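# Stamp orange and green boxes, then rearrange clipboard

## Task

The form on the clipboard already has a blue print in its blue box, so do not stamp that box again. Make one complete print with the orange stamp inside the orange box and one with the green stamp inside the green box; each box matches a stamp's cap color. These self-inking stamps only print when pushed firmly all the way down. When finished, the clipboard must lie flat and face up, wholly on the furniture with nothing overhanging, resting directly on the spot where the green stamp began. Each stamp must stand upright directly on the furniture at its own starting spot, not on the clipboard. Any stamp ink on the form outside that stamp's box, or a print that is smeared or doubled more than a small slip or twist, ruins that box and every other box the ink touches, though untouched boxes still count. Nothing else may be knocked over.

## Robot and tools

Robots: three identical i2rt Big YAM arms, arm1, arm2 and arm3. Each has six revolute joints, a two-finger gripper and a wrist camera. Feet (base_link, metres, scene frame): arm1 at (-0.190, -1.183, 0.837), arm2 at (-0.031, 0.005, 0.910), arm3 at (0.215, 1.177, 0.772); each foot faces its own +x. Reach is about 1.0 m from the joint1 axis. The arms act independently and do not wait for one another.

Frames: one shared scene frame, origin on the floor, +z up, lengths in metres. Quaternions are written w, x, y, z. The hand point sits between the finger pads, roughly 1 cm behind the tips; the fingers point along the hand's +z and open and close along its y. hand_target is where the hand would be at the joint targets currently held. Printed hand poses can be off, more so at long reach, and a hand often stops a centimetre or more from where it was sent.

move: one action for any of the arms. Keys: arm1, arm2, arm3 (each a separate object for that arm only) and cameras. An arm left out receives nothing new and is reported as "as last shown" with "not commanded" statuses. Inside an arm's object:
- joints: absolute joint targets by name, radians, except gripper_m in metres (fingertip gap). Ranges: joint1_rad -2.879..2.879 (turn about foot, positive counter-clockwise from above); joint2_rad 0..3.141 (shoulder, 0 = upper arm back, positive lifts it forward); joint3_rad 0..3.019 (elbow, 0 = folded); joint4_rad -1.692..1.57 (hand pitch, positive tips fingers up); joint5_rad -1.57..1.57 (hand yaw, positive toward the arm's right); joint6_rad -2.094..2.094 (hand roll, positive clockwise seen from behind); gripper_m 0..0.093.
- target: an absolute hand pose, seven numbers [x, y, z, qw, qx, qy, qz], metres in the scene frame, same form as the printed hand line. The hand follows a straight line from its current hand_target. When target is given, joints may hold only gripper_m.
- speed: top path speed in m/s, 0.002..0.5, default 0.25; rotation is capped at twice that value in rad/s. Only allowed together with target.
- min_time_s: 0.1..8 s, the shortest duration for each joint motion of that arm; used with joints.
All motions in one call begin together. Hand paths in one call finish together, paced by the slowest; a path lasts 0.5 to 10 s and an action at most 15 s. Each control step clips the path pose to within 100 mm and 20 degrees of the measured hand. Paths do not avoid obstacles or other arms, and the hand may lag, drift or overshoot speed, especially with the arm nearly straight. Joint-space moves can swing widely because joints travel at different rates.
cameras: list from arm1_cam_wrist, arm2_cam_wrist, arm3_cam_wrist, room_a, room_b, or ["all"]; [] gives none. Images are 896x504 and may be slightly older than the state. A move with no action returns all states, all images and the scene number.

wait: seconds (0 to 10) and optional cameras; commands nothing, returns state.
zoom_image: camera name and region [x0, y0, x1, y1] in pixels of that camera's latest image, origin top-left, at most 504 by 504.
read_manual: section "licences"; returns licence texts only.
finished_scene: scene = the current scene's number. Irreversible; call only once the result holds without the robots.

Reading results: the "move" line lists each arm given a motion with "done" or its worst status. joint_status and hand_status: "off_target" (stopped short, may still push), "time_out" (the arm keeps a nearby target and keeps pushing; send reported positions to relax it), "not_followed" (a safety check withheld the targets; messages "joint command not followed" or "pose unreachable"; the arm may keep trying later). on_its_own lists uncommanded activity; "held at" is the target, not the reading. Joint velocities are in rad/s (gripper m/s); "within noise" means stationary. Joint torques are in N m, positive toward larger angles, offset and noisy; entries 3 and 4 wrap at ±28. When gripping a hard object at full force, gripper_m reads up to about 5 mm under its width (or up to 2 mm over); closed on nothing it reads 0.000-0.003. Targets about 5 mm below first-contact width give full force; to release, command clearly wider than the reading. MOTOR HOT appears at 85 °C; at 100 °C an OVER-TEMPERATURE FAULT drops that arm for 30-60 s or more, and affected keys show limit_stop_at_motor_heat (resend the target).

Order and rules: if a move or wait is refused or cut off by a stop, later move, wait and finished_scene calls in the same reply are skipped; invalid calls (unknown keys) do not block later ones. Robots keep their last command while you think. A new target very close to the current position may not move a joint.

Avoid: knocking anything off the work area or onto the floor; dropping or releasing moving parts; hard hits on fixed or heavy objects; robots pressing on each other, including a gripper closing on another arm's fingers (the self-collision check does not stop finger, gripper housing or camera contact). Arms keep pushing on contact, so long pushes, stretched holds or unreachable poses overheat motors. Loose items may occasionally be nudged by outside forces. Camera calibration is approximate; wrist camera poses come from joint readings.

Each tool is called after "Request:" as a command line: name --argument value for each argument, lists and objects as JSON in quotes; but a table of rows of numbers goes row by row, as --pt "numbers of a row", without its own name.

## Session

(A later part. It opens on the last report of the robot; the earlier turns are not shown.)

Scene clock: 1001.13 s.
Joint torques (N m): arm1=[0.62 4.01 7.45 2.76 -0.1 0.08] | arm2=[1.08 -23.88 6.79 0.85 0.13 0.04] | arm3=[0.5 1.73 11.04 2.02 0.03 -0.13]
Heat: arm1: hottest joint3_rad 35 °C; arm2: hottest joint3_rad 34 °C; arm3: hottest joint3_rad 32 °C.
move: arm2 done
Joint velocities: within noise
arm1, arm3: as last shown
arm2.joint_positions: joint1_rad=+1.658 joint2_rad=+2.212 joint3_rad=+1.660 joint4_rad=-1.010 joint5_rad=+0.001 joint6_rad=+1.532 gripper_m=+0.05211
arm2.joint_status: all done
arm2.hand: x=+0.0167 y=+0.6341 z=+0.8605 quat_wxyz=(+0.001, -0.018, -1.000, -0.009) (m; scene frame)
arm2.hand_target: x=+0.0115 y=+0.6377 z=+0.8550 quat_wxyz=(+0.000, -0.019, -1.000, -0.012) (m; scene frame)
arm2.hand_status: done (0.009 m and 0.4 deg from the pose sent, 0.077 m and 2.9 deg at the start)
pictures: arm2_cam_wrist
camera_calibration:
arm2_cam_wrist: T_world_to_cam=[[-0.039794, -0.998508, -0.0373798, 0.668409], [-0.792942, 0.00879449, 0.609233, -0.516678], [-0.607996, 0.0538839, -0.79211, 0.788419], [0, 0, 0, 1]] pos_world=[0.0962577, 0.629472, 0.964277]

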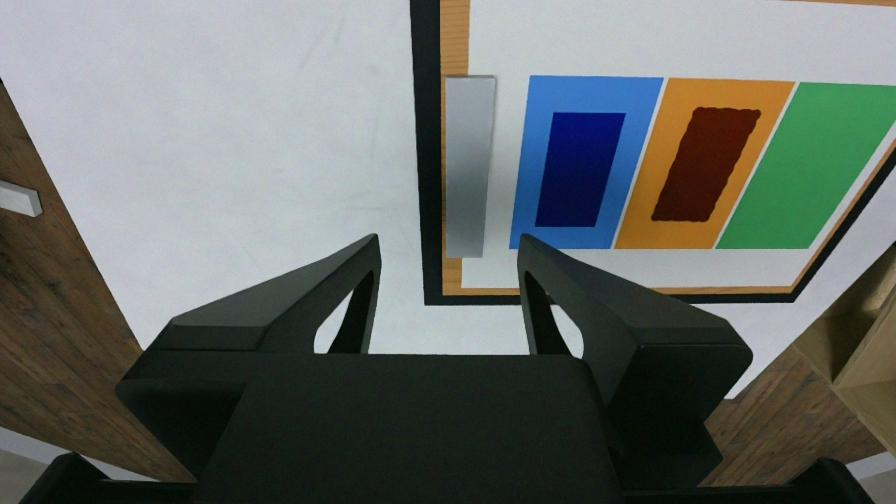

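Request:
move --arm2 '{"target": [0.0085, 0.632, 0.812, 0, 0.0192, 0.9998, 0.002], "speed": 0.08}' --cameras '["arm2_cam_wrist", "room_a", "room_b"]'

Request:
zoom_image --camera "room_a" --region '[390, 220, 480, 290]'

Request:
zoom_image --camera "room_b" --region '[550, 170, 640, 240]'

Scene clock: 1030.70 s.
Joint torques (N m): arm1=[0.62 4.01 7.45 2.74 -0.1 0.08] | arm2=[1.14 -23.53 6.02 0.8 0.2 0.04] | arm3=[0.97 1.38 11.04 2.29 -0.04 -0.16]
Heat: arm1: hottest joint3_rad 35 °C; arm2: hottest joint3_rad 32 °C; arm3: hottest joint3_rad 33 °C.
move: arm2 off_target
Joint velocities: within noise
arm1.joint_positions: joint1_rad=+0.007 joint2_rad=+0.597 joint3_rad=+1.306 joint4_rad=-1.218 joint5_rad=-0.001 joint6_rad=-0.012 gripper_m=+0.09398
arm1.joint_status: not commanded
arm1.hand: x=-0.4357 y=-1.1404 z=+1.3662 quat_wxyz=(-0.041, +0.858, -0.065, -0.508) (m; scene frame)
arm1.hand_target: x=-0.4395 y=-1.1378 z=+1.3665 quat_wxyz=(-0.040, +0.855, -0.073, -0.511) (m; scene frame)
arm1.hand_status: not commanded
arm2.joint_positions: joint1_rad=+1.661 joint2_rad=+2.269 joint3_rad=+1.646 joint4_rad=-0.950 joint5_rad=+0.001 joint6_rad=+1.536 gripper_m=+0.05211
arm2.joint_status: not commanded
arm2.hand: x=+0.0149 y=+0.6307 z=+0.8209 quat_wxyz=(+0.001, -0.019, -1.000, -0.002) (m; scene frame)
arm2.hand_target: x=+0.0085 y=+0.6317 z=+0.8120 quat_wxyz=(+0.000, -0.019, -1.000, -0.002) (m; scene frame)
arm2.hand_status: off_target (0.011 m and 0.2 deg from the pose sent, 0.049 m and 0.8 deg at the start)
arm3: as last shown
pictures: arm2_cam_wrist, room_a, room_b
camera_calibration:
arm2_cam_wrist: T_world_to_cam=[[-0.0416285, -0.998835, -0.0243948, 0.652889], [-0.792292, 0.0181253, 0.609873, -0.500319], [-0.608721, 0.0447158, -0.792123, 0.761896], [0, 0, 0, 1]] pos_world=[0.0945625, 0.627128, 0.924574]

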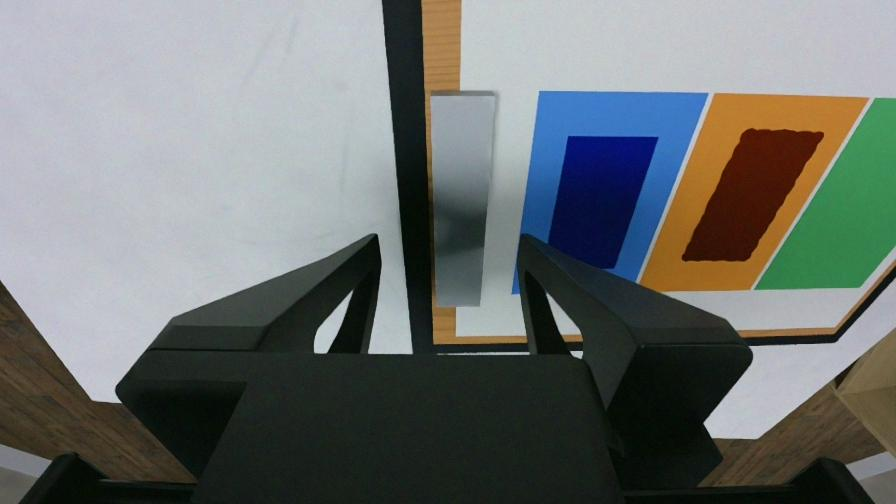

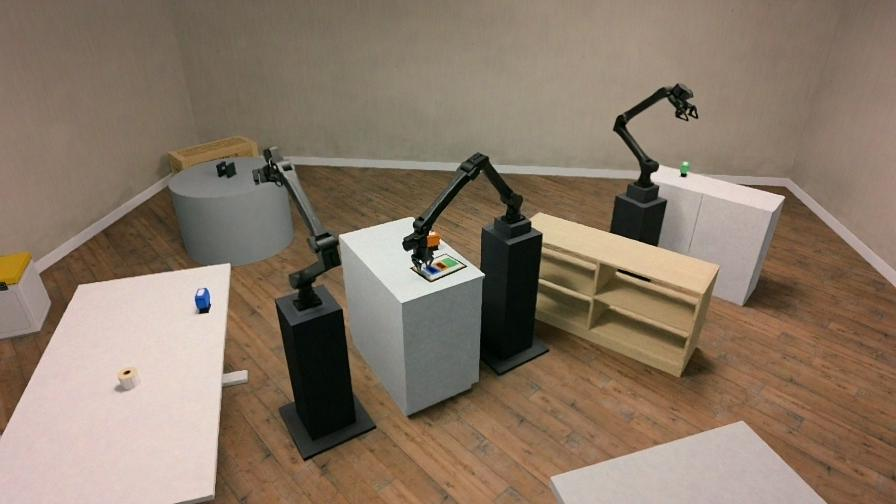

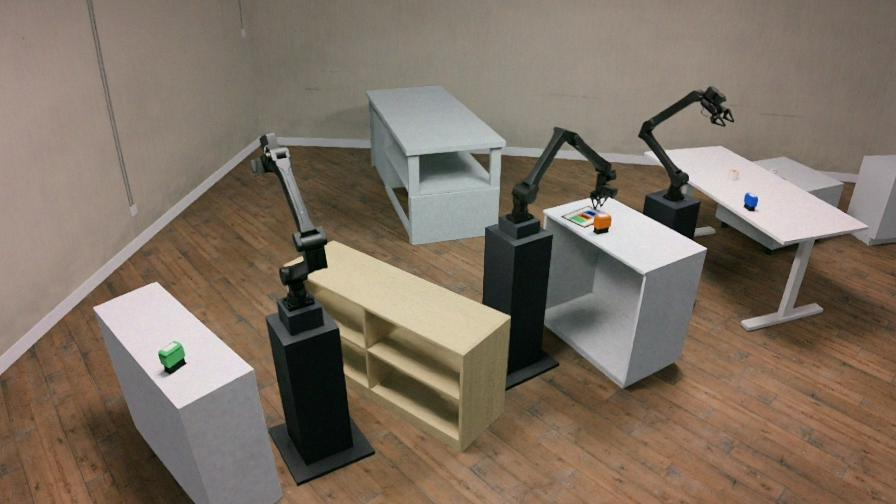

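Scaled by 5.600 from the camera's 896x504 image, which has a finer 1280x720 frame.

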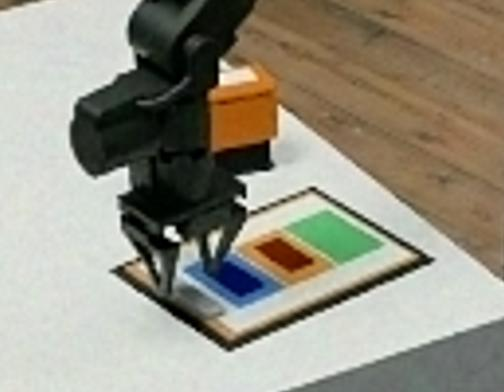

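Scaled by 5.600 from the camera's 896x504 image, which has a finer 1280x720 frame.

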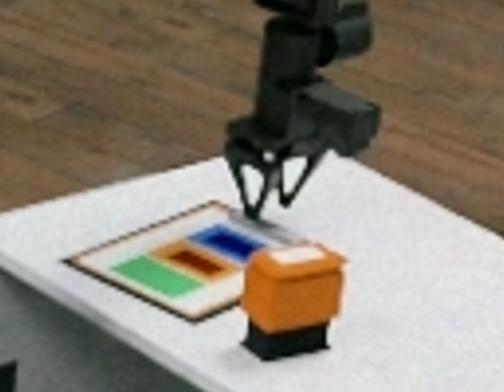

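Request:
move --arm2 '{"target": [0.0075, 0.6265, 0.793, 0, 0.0192, 0.9998, 0.002], "speed": 0.06}' --cameras '["arm2_cam_wrist", "room_a", "room_b"]'

Request:
zoom_image --camera "arm2_cam_wrist" --region '[330, 60, 600, 360]'

Request:
zoom_image --camera "room_a" --region '[400, 240, 460, 290]'

Scene clock: 1044.40 s.
Joint torques (N m): arm1=[0.62 4.01 7.45 2.74 -0.1 0.08] | arm2=[1.26 -23 5.67 0.8 0.19 0.03] | arm3=[0.5 1.2 11.1 2.32 0.01 -0.14]
Heat: arm1: hottest joint3_rad 35 °C; arm2: hottest joint3_rad 32 °C; arm3: hottest joint3_rad 33 °C.
move: arm2 off_target
Joint velocities: within noise
arm1, arm3: as last shown
arm2.joint_positions: joint1_rad=+1.661 joint2_rad=+2.282 joint3_rad=+1.624 joint4_rad=-0.907 joint5_rad=+0.001 joint6_rad=+1.537 gripper_m=+0.05211
arm2.joint_status: not commanded
arm2.hand: x=+0.0145 y=+0.6285 z=+0.8067 quat_wxyz=(+0.001, -0.019, -1.000, -0.007) (m; scene frame)
arm2.hand_target: x=+0.0077 y=+0.6260 z=+0.7931 quat_wxyz=(+0.000, -0.019, -1.000, -0.002) (m; scene frame)
arm2.hand_status: off_target (0.015 m and 0.6 deg from the pose sent, 0.029 m and 0.2 deg at the start)
pictures: arm2_cam_wrist, room_a, room_b
camera_calibration:
arm2_cam_wrist: T_world_to_cam=[[-0.0421261, -0.998536, -0.0339412, 0.657929], [-0.792725, 0.0127277, 0.609446, -0.488344], [-0.608122, 0.0525797, -0.792101, 0.745518], [0, 0, 0, 1]] pos_world=[0.0939591, 0.623982, 0.910476]

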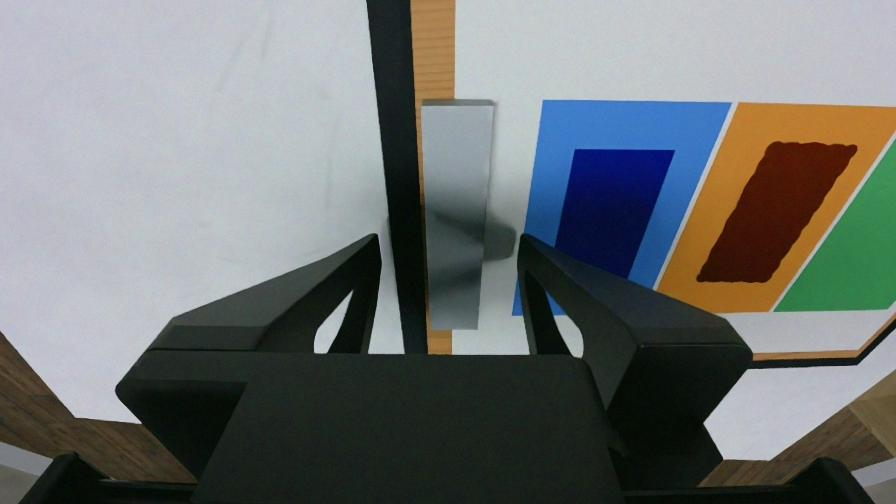

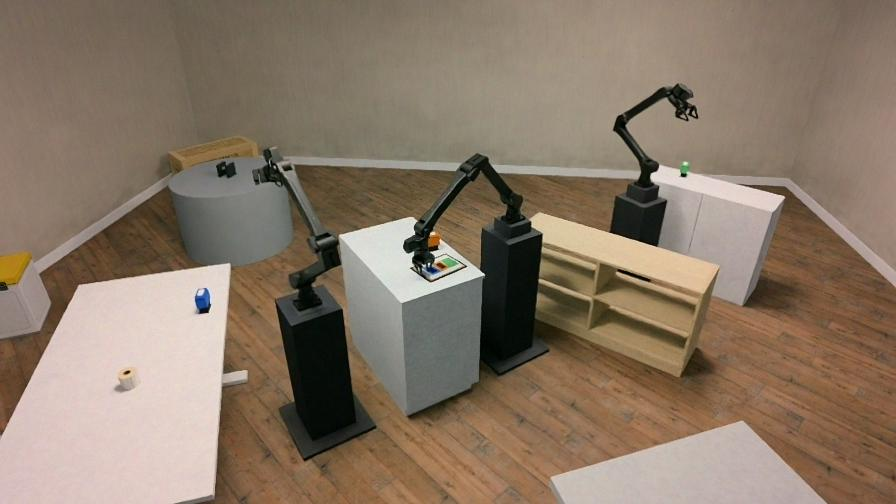

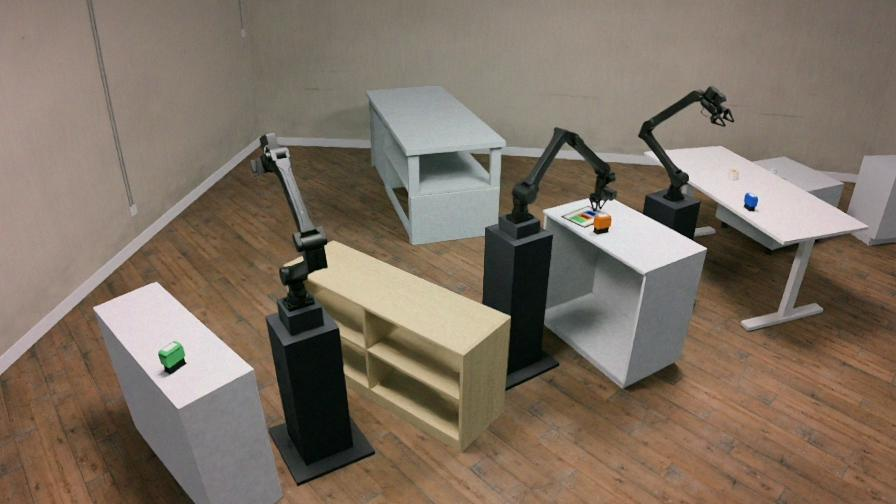

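Scaled by 1.680 from the camera's 896x504 image, which has a finer 1280x720 frame.

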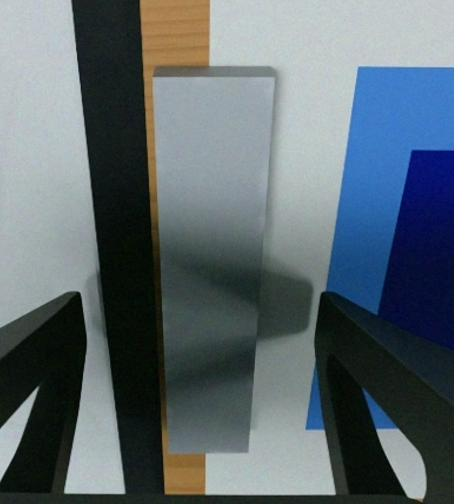

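Scaled by 8.400 from the camera's 896x504 image, which has a finer 1280x720 frame.

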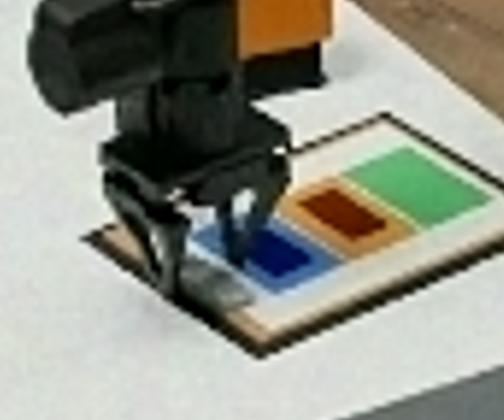

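Request:
move --arm2 '{"target": [0.0075, 0.622, 0.784, 0, 0.0192, 0.9998, 0.002], "speed": 0.05}' --cameras '["arm2_cam_wrist"]'

Request:
zoom_image --camera "arm2_cam_wrist" --region '[330, 60, 600, 360]'

Scene clock: 1055.87 s.
Joint torques (N m): arm1=[0.62 4.01 7.45 2.74 -0.1 0.08] | arm2=[0.97 -22.59 5.01 1.16 0.2 0.03] | arm3=[0.44 2.2 11.08 2.22 0.03 -0.13]
Heat: arm1: hottest joint3_rad 35 °C; arm2: hottest joint3_rad 32 °C; arm3: hottest joint3_rad 33 °C.
move: arm2 off_target
Joint velocities: within noise
arm1, arm3: as last shown
arm2.joint_positions: joint1_rad=+1.661 joint2_rad=+2.282 joint3_rad=+1.613 joint4_rad=-0.890 joint5_rad=+0.001 joint6_rad=+1.537 gripper_m=+0.05210
arm2.joint_status: not commanded
arm2.hand: x=+0.0141 y=+0.6274 z=+0.8034 quat_wxyz=(+0.001, -0.019, -1.000, -0.010) (m; scene frame)
arm2.hand_target: x=+0.0075 y=+0.6215 z=+0.7845 quat_wxyz=(+0.000, -0.019, -1.000, -0.002) (m; scene frame)
arm2.hand_status: off_target (0.021 m and 0.9 deg from the pose sent, 0.025 m and 0.6 deg at the start)
pictures: arm2_cam_wrist
camera_calibration:
arm2_cam_wrist: T_world_to_cam=[[-0.0417307, -0.998326, -0.0400459, 0.66155], [-0.792975, 0.0087103, 0.609192, -0.483798], [-0.607824, 0.0571774, -0.792011, 0.739836], [0, 0, 0, 1]] pos_world=[0.0936573, 0.622354, 0.907177]

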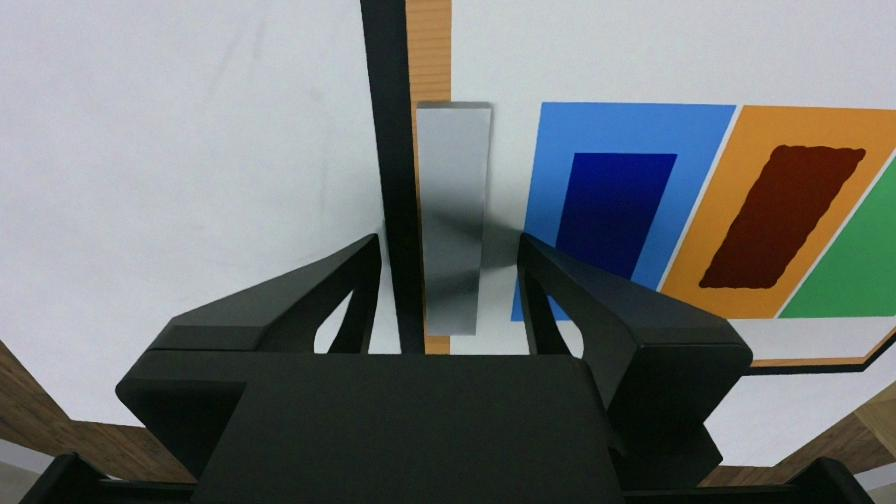

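Scaled by 1.680 from the camera's 896x504 image, which has a finer 1280x720 frame.

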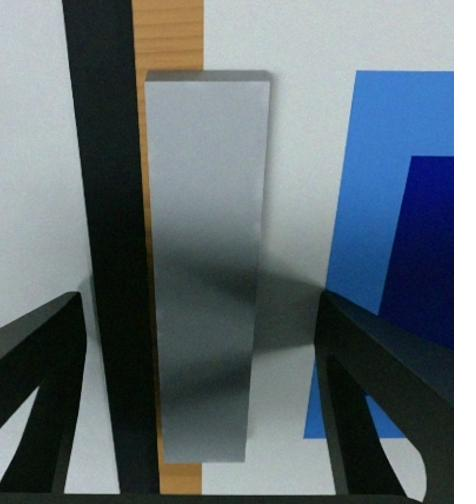

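Request:
move --arm2 '{"joints": {"gripper_m": 0.012}}' --cameras '["arm2_cam_wrist"]'

Request:
zoom_image --camera "arm2_cam_wrist" --region '[330, 60, 600, 360]'

Scene clock: 1063.30 s.
Joint torques (N m): arm1=[0.62 4.01 7.43 2.74 -0.1 0.08] | arm2=[0.97 -22.24 5.09 1.16 0.17 0.03] | arm3=[0.56 1.79 10.89 2.3 0.01 -0.16]
Heat: arm1: hottest joint3_rad 35 °C; arm2: hottest joint3_rad 32 °C; arm3: hottest joint3_rad 33 °C.
move: arm2 off_target
Joint velocities: within noise
arm1, arm3: as last shown
arm2.joint_positions: joint1_rad=+1.661 joint2_rad=+2.281 joint3_rad=+1.611 joint4_rad=-0.890 joint5_rad=+0.001 joint6_rad=+1.537 gripper_m=+0.01907
arm2.joint_status: gripper_m off_target (ended at +0.01910, target +0.01200)
arm2.hand: x=+0.0141 y=+0.6267 z=+0.8033 quat_wxyz=(+0.001, -0.019, -1.000, -0.009) (m; scene frame)
arm2.hand_target: x=+0.0075 y=+0.6215 z=+0.7845 quat_wxyz=(+0.000, -0.019, -1.000, -0.002) (m; scene frame)
arm2.hand_status: not commanded
pictures: arm2_cam_wrist
camera_calibration:
arm2_cam_wrist: T_world_to_cam=[[-0.0421131, -0.998355, -0.0389086, 0.659873], [-0.793165, 0.009726, 0.60893, -0.484109], [-0.60755, 0.0565049, -0.792269, 0.740424], [0, 0, 0, 1]] pos_world=[0.0936558, 0.621659, 0.907078]

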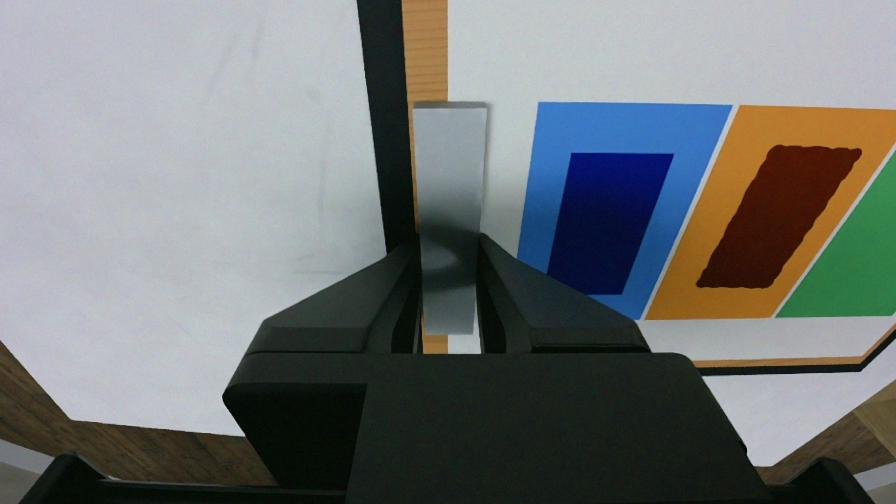

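Scaled by 1.680 from the camera's 896x504 image, which has a finer 1280x720 frame.

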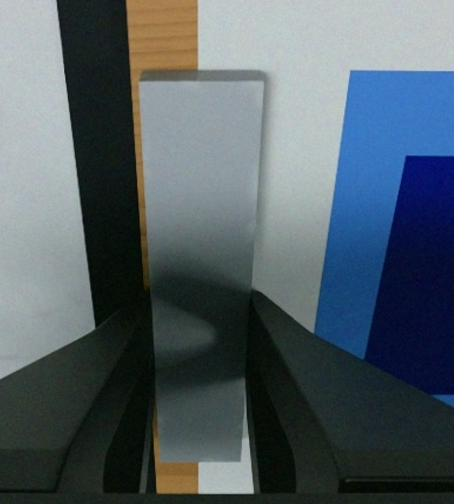

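Request:
move --arm2 '{"target": [0.008, 0.632, 0.87, 0, 0.0192, 0.9998, 0.004], "speed": 0.08}' --cameras '["arm2_cam_wrist", "room_a", "room_b"]'

Request:
zoom_image --camera "room_a" --region '[390, 220, 490, 300]'

Scene clock: 1071.53 s.
Joint torques (N m): arm1=[0.62 4.07 7.43 2.74 -0.1 0.08] | arm2=[1.26 -26.05 9.33 -0.34 0.15 0.04] | arm3=[0.15 1.2 11.14 2.22 0.04 -0.16]
Heat: arm1: hottest joint3_rad 35 °C; arm2: hottest joint3_rad 32 °C; arm3: hottest joint3_rad 33 °C.
move: arm2 off_target
Joint velocities: within noise
arm1, arm3: as last shown
arm2.joint_positions: joint1_rad=+1.661 joint2_rad=+2.213 joint3_rad=+1.617 joint4_rad=-1.017 joint5_rad=+0.001 joint6_rad=+1.537 gripper_m=+0.01907
arm2.joint_status: not commanded
arm2.hand: x=+0.0133 y=+0.6124 z=+0.8456 quat_wxyz=(+0.002, -0.019, -1.000, +0.018) (m; scene frame)
arm2.hand_target: x=+0.0077 y=+0.6311 z=+0.8703 quat_wxyz=(+0.000, -0.019, -1.000, -0.004) (m; scene frame)
arm2.hand_status: off_target (0.032 m and 2.5 deg from the pose sent, 0.067 m and 0.6 deg at the start)
pictures: arm2_cam_wrist, room_a, room_b
camera_calibration:
arm2_cam_wrist: T_world_to_cam=[[-0.0419163, -0.999004, 0.0152732, 0.601711], [-0.790796, 0.0425154, 0.610601, -0.531936], [-0.610642, 0.0135161, -0.791791, 0.80015], [0, 0, 0, 1]] pos_world=[0.0931739, 0.612912, 0.949162]

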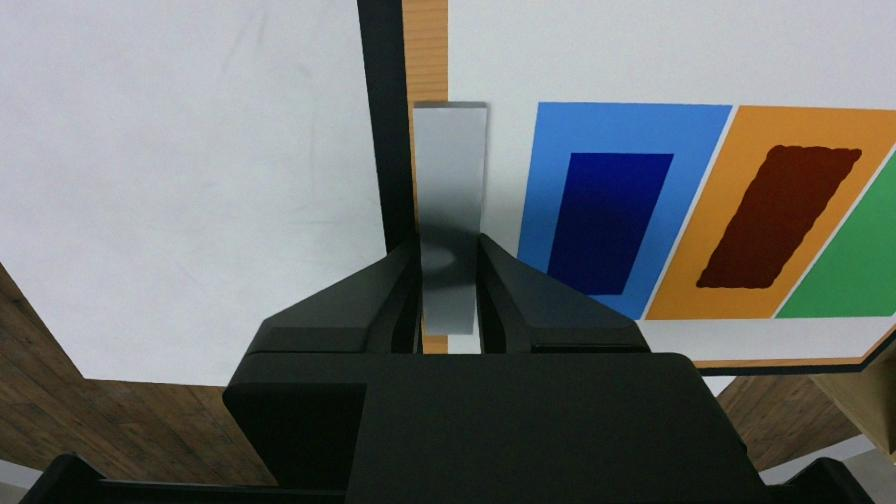

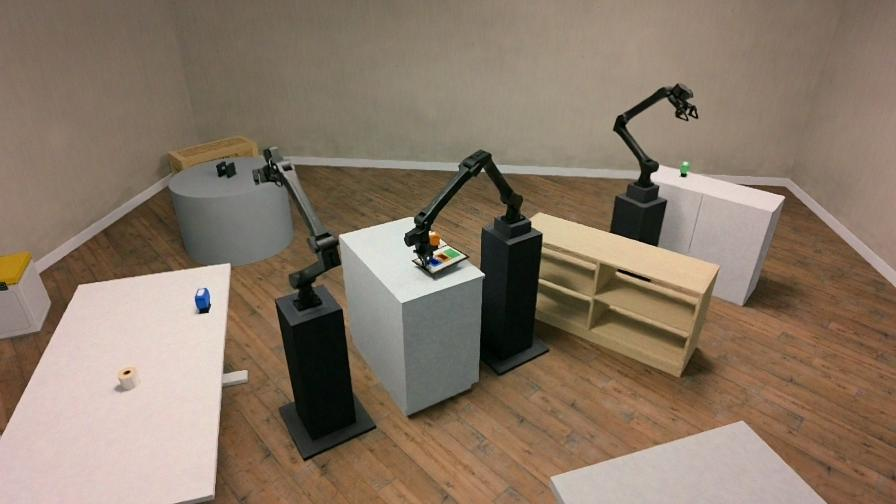

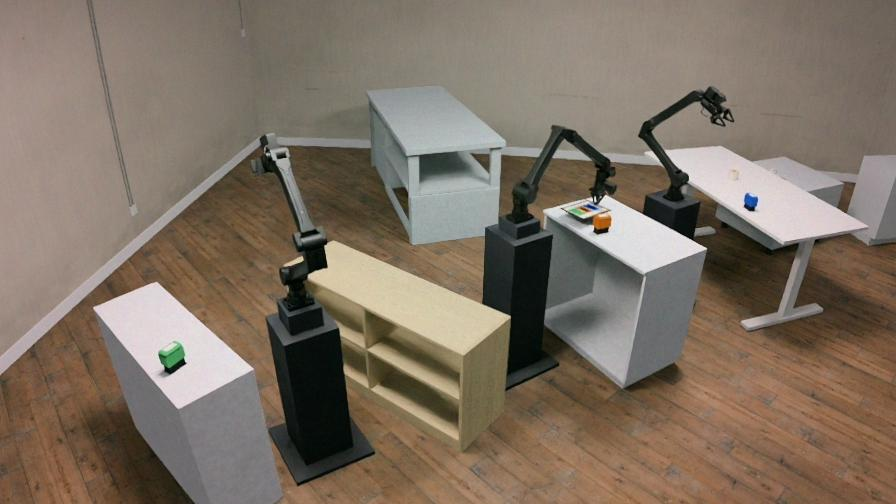

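Scaled by 5.040 from the camera's 896x504 image, which has a finer 1280x720 frame.

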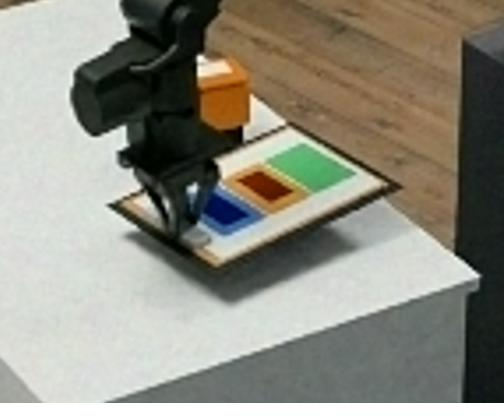

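Request:
move --arm2 '{"target": [0.009, 0.62, 1.07, -0.0003, 0.0192, 0.9997, 0.015], "speed": 0.15}'

Request:
move --arm2 '{"joints": {"joint1_rad": -1.40, "joint6_rad": 0.0}, "min_time_s": 4}' --cameras '["arm2_cam_wrist", "room_a", "room_b"]'

Scene clock: 1087.00 s.
Joint torques (N m): arm1=[0.62 4.01 7.45 2.74 -0.1 0.09] | arm2=[1.03 -23.94 11.33 -0.43 0.11 0.02] | arm3=[0.26 1.9 10.99 2.18 -0.05 -0.14]
Heat: arm1: hottest joint3_rad 35 °C; arm2: hottest joint3_rad 32 °C; arm3: hottest joint3_rad 33 °C.
move: arm2 off_target
Joint velocities: within noise
arm1: as last shown
arm2.joint_positions: joint1_rad=+1.661 joint2_rad=+1.979 joint3_rad=+1.790 joint4_rad=-1.401 joint5_rad=+0.001 joint6_rad=+1.537 gripper_m=+0.01907
arm2.joint_status: not commanded
arm2.hand: x=+0.0136 y=+0.6075 z=+1.0464 quat_wxyz=(+0.001, -0.019, -1.000, +0.006) (m; scene frame)
arm2.hand_target: x=+0.0088 y=+0.6190 z=+1.0700 quat_wxyz=(+0.001, -0.019, -1.000, -0.015) (m; scene frame)
arm2.hand_status: off_target (0.027 m and 2.4 deg from the pose sent, 0.225 m and 3.8 deg at the start)
arm3.joint_positions: joint1_rad=+0.157 joint2_rad=+0.638 joint3_rad=+1.390 joint4_rad=-1.193 joint5_rad=-0.007 joint6_rad=+0.122 gripper_m=+0.09396
arm3.joint_status: not commanded
arm3.hand: x=+0.4776 y=+1.1686 z=+1.3377 quat_wxyz=(-0.534, -0.061, -0.843, -0.032) (m; scene frame)
arm3.hand_target: x=+0.4747 y=+1.1686 z=+1.3512 quat_wxyz=(-0.547, -0.060, -0.835, -0.033) (m; scene frame)
arm3.hand_status: not commanded
pictures: none

Scene clock: 1091.83 s.
Joint torques (N m): arm1=[0.62 4.01 7.45 2.74 -0.1 0.08] | arm2=[0.5 -23.94 11.18 -0.29 0.09 -0.2] | arm3=[0.62 1.9 10.89 2.24 0.01 -0.15]
Heat: arm1: hottest joint3_rad 35 °C; arm2: hottest joint3_rad 32 °C; arm3: hottest joint3_rad 33 °C.
move: arm2 done
Joint velocities: within noise
arm1, arm3: as last shown
arm2.joint_positions: joint1_rad=-1.404 joint2_rad=+1.979 joint3_rad=+1.790 joint4_rad=-1.404 joint5_rad=-0.001 joint6_rad=+0.010 gripper_m=+0.01907
arm2.joint_status: all done
arm2.hand: x=-0.0281 y=-0.6001 z=+1.0371 quat_wxyz=(+0.011, -0.709, -0.705, -0.010) (m; scene frame)
arm2.hand_target: x=-0.0258 y=-0.6124 z=+1.0605 quat_wxyz=(-0.004, -0.704, -0.710, +0.007) (m; scene frame)
arm2.hand_status: not commanded
pictures: arm2_cam_wrist, room_a, room_b
camera_calibration:
arm2_cam_wrist: T_world_to_cam=[[-0.999791, 0.0103571, -0.0175988, -0.0012355], [-0.00307106, 0.775766, 0.631013, -0.189091], [0.020188, 0.630935, -0.775573, 1.31438], [0, 0, 0, 1]] pos_world=[-0.0283507, -0.682585, 1.13869]

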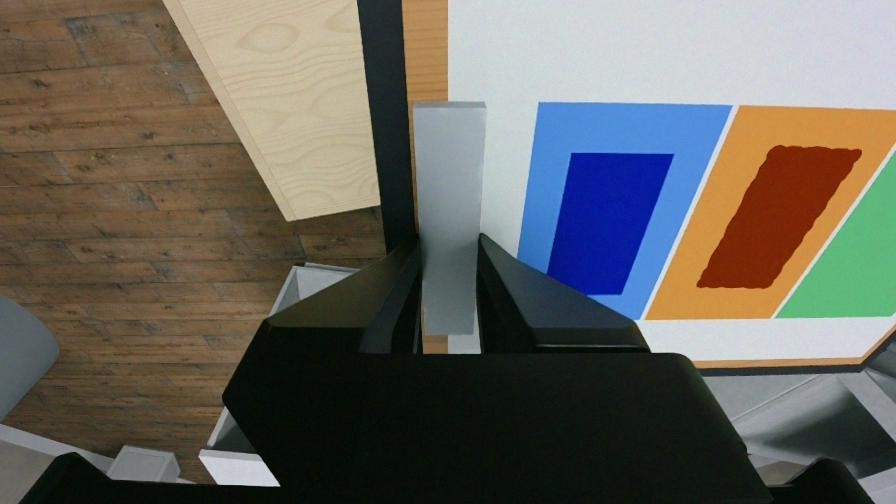

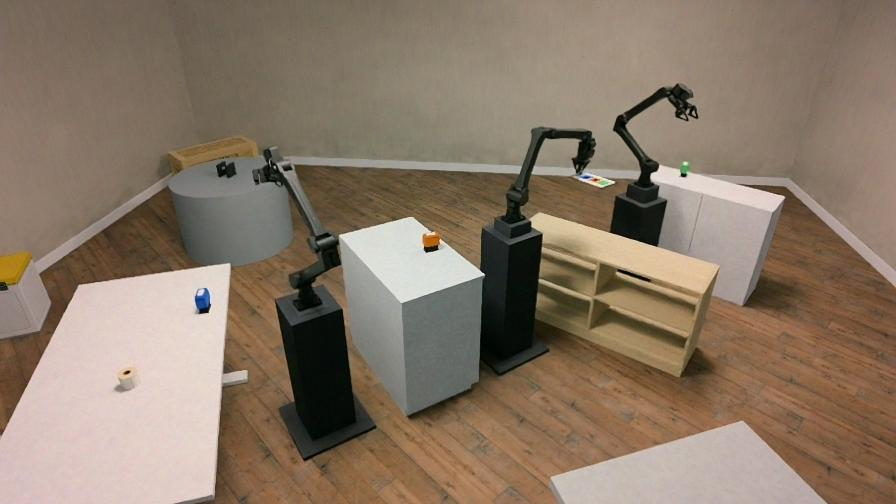

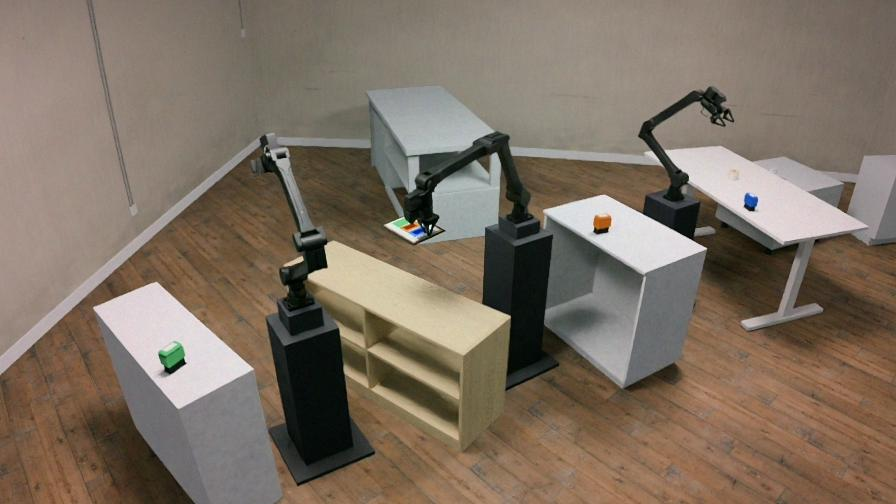

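Request:
move --arm2 '{"target": [-0.058, -0.56, 0.745, 0, 0.636, 0.772, 0], "speed": 0.2}' --cameras '["arm2_cam_wrist", "room_a", "room_b"]'

Request:
zoom_image --camera "room_a" --region '[530, 150, 690, 280]'

Request:
zoom_image --camera "room_b" --region '[310, 190, 490, 340]'

Scene clock: 1126.70 s.
Joint torques (N m): arm1=[0.62 4.01 7.45 2.74 -0.1 0.09] | arm2=[-0.15 -23.71 4.82 0.95 0.03 -0.2] | arm3=[0.91 1.49 11.11 2.25 -0.02 -0.14]
Heat: arm1: hottest joint3_rad 35 °C; arm2: hottest joint3_rad 33 °C; arm3: hottest joint3_rad 33 °C.
move: arm2 off_target
Joint velocities: within noise
arm1, arm3: as last shown
arm2.joint_positions: joint1_rad=-1.446 joint2_rad=+2.273 joint3_rad=+1.396 joint4_rad=-0.714 joint5_rad=-0.004 joint6_rad=-0.229 gripper_m=+0.01907
arm2.joint_status: not commanded
arm2.hand: x=-0.0521 y=-0.5508 z=+0.7403 quat_wxyz=(+0.008, -0.636, -0.771, -0.011) (m; scene frame)
arm2.hand_target: x=-0.0581 y=-0.5598 z=+0.7452 quat_wxyz=(+0.000, -0.636, -0.772, +0.000) (m; scene frame)
arm2.hand_status: off_target (0.012 m and 1.6 deg from the pose sent, 0.296 m and 11.5 deg at the start)
pictures: arm2_cam_wrist, room_a, room_b
camera_calibration:
arm2_cam_wrist: T_world_to_cam=[[-0.982248, -0.185637, -0.0269824, -0.131081], [-0.161012, 0.760517, 0.629038, -0.0553044], [-0.0962523, 0.622216, -0.776906, 1.04356], [0, 0, 0, 1]] pos_world=[-0.0372135, -0.631595, 0.842003]

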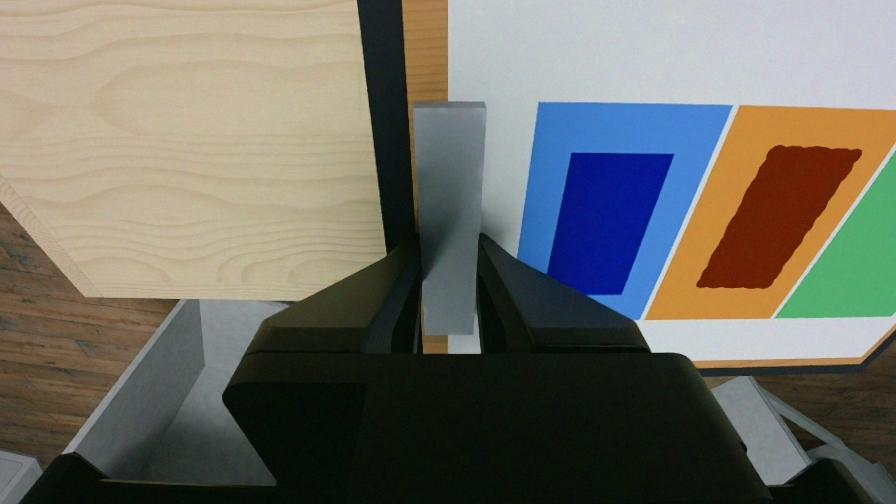

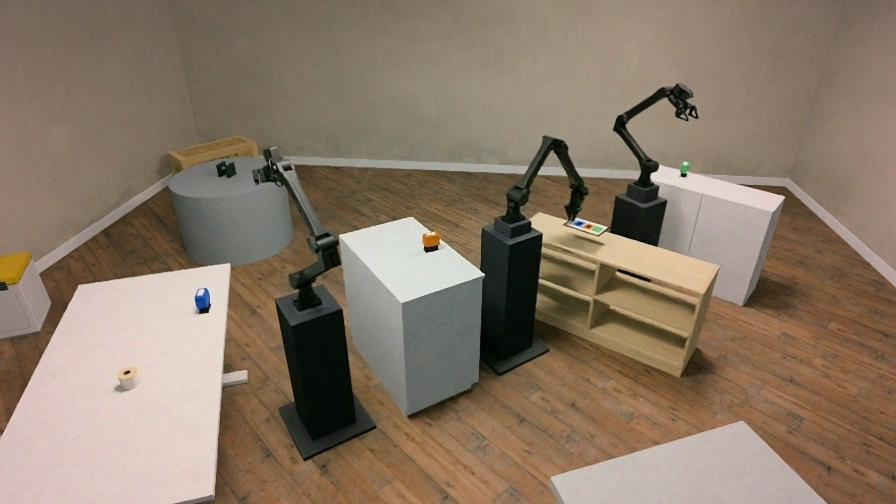

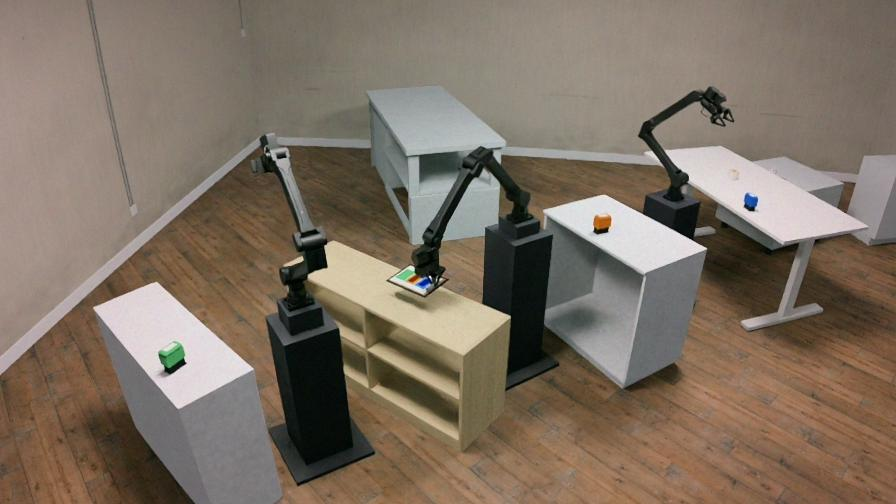

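Scaled by 3.150 from the camera's 896x504 image, which has a finer 1280x720 frame.

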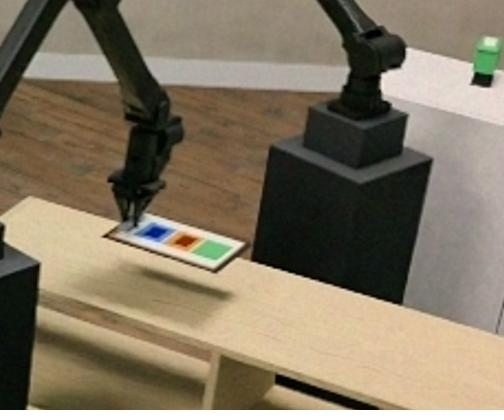

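Scaled by 2.800 from the camera's 896x504 image, which has a finer 1280x720 frame.

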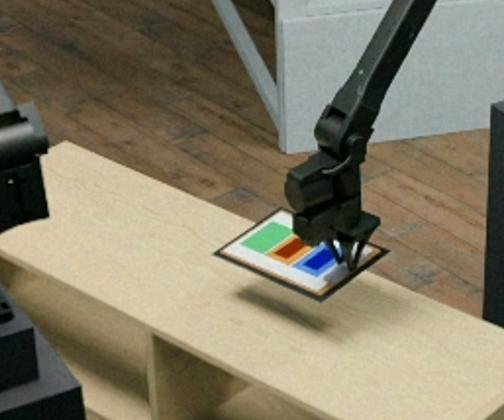

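Request:
move --arm2 '{"target": [-0.06, -0.568, 0.660, 0, 0.636, 0.772, 0], "speed": 0.08}' --cameras '["arm2_cam_wrist", "room_a", "room_b"]'

Request:
zoom_image --camera "room_a" --region '[530, 190, 630, 270]'

Request:
zoom_image --camera "room_b" --region '[370, 230, 470, 320]'

Scene clock: 1156.97 s.
Joint torques (N m): arm1=[0.62 4.01 7.45 2.73 -0.1 0.08] | arm2=[-0.91 -23.12 6.04 0.79 0.03 -0.19] | arm3=[0.62 1.44 11.15 2.28 0 -0.17]
Heat: arm1: hottest joint3_rad 35 °C; arm2: hottest joint3_rad 32 °C; arm3: hottest joint3_rad 33 °C.
move: arm2 off_target
Joint velocities: within noise
arm1.joint_positions: joint1_rad=+0.007 joint2_rad=+0.597 joint3_rad=+1.306 joint4_rad=-1.218 joint5_rad=-0.001 joint6_rad=-0.012 gripper_m=+0.09398
arm1.joint_status: not commanded
arm1.hand: x=-0.4357 y=-1.1404 z=+1.3662 quat_wxyz=(-0.041, +0.858, -0.065, -0.508) (m; scene frame)
arm1.hand_target: x=-0.4395 y=-1.1378 z=+1.3665 quat_wxyz=(-0.040, +0.855, -0.073, -0.511) (m; scene frame)
arm1.hand_status: not commanded
arm2.joint_positions: joint1_rad=-1.447 joint2_rad=+2.450 joint3_rad=+1.452 joint4_rad=-0.606 joint5_rad=-0.004 joint6_rad=-0.232 gripper_m=+0.01907
arm2.joint_status: not commanded
arm2.hand: x=-0.0527 y=-0.5480 z=+0.6570 quat_wxyz=(+0.012, -0.635, -0.772, -0.016) (m; scene frame)
arm2.hand_target: x=-0.0601 y=-0.5674 z=+0.6607 quat_wxyz=(+0.000, -0.636, -0.772, +0.000) (m; scene frame)
arm2.hand_status: off_target (0.021 m and 2.3 deg from the pose sent, 0.082 m and 1.6 deg at the start)
arm3: as last shown
pictures: arm2_cam_wrist, room_a, room_b
camera_calibration:
arm2_cam_wrist: T_world_to_cam=[[-0.98181, -0.187488, -0.0299608, -0.132368], [-0.163095, 0.752012, 0.638654, -0.0162019], [-0.0972093, 0.631923, -0.768911, 0.977206], [0, 0, 0, 1]] pos_world=[-0.0376096, -0.630152, 0.757766]

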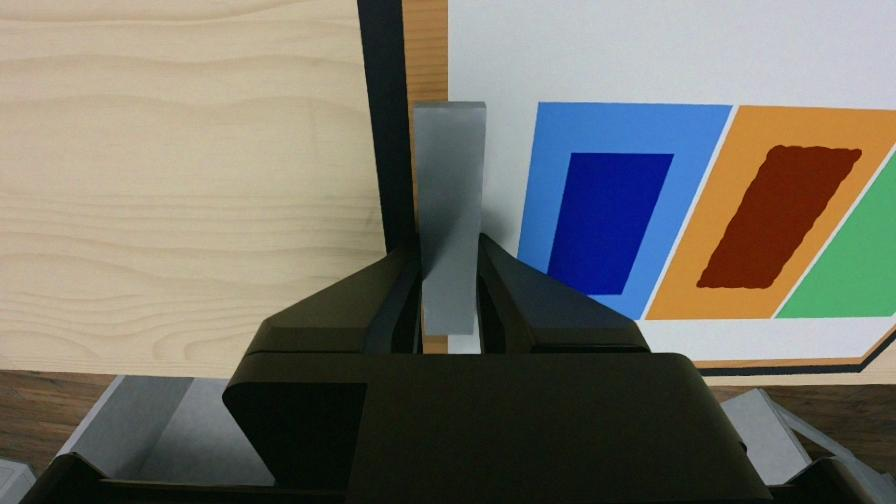

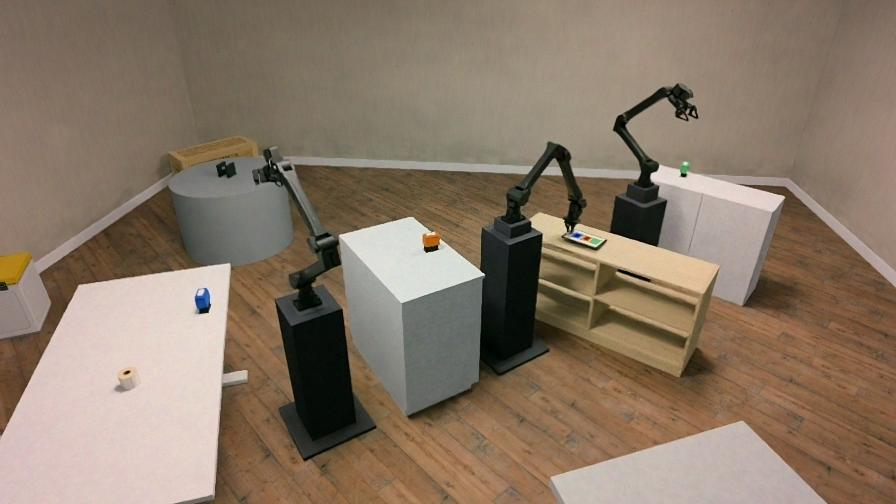

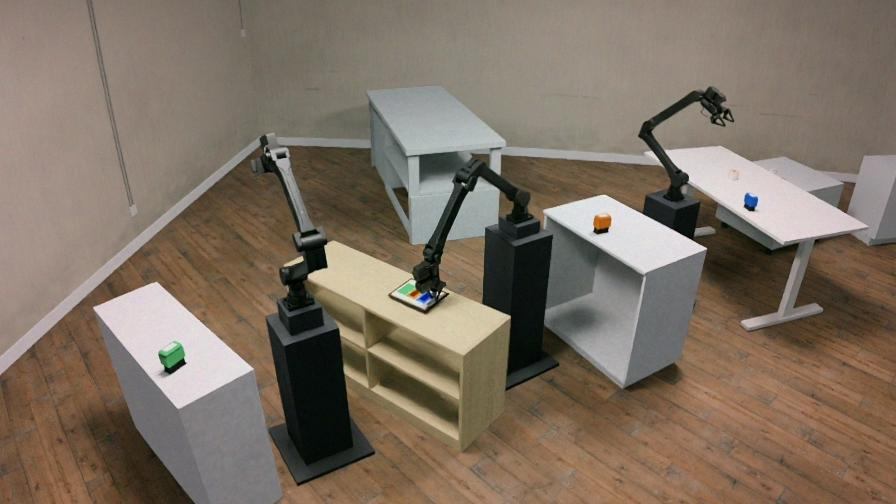

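Scaled by 5.040 from the camera's 896x504 image, which has a finer 1280x720 frame.

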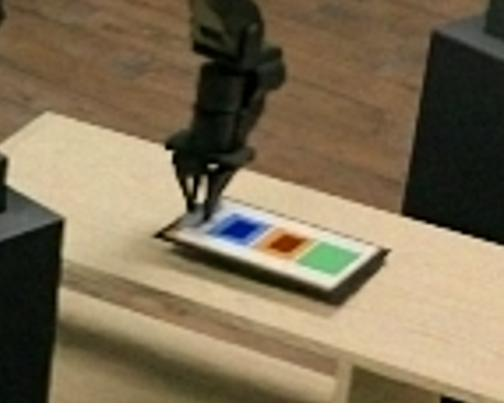

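Scaled by 5.040 from the camera's 896x504 image, which has a finer 1280x720 frame.

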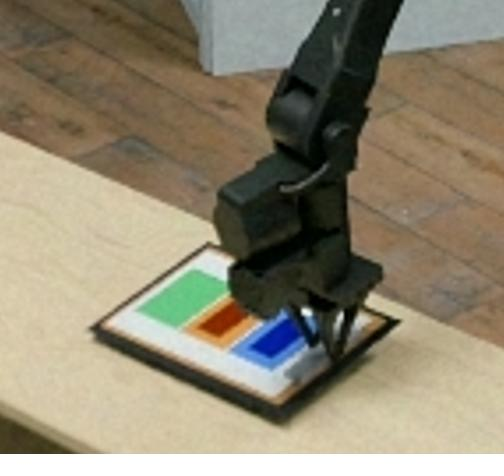

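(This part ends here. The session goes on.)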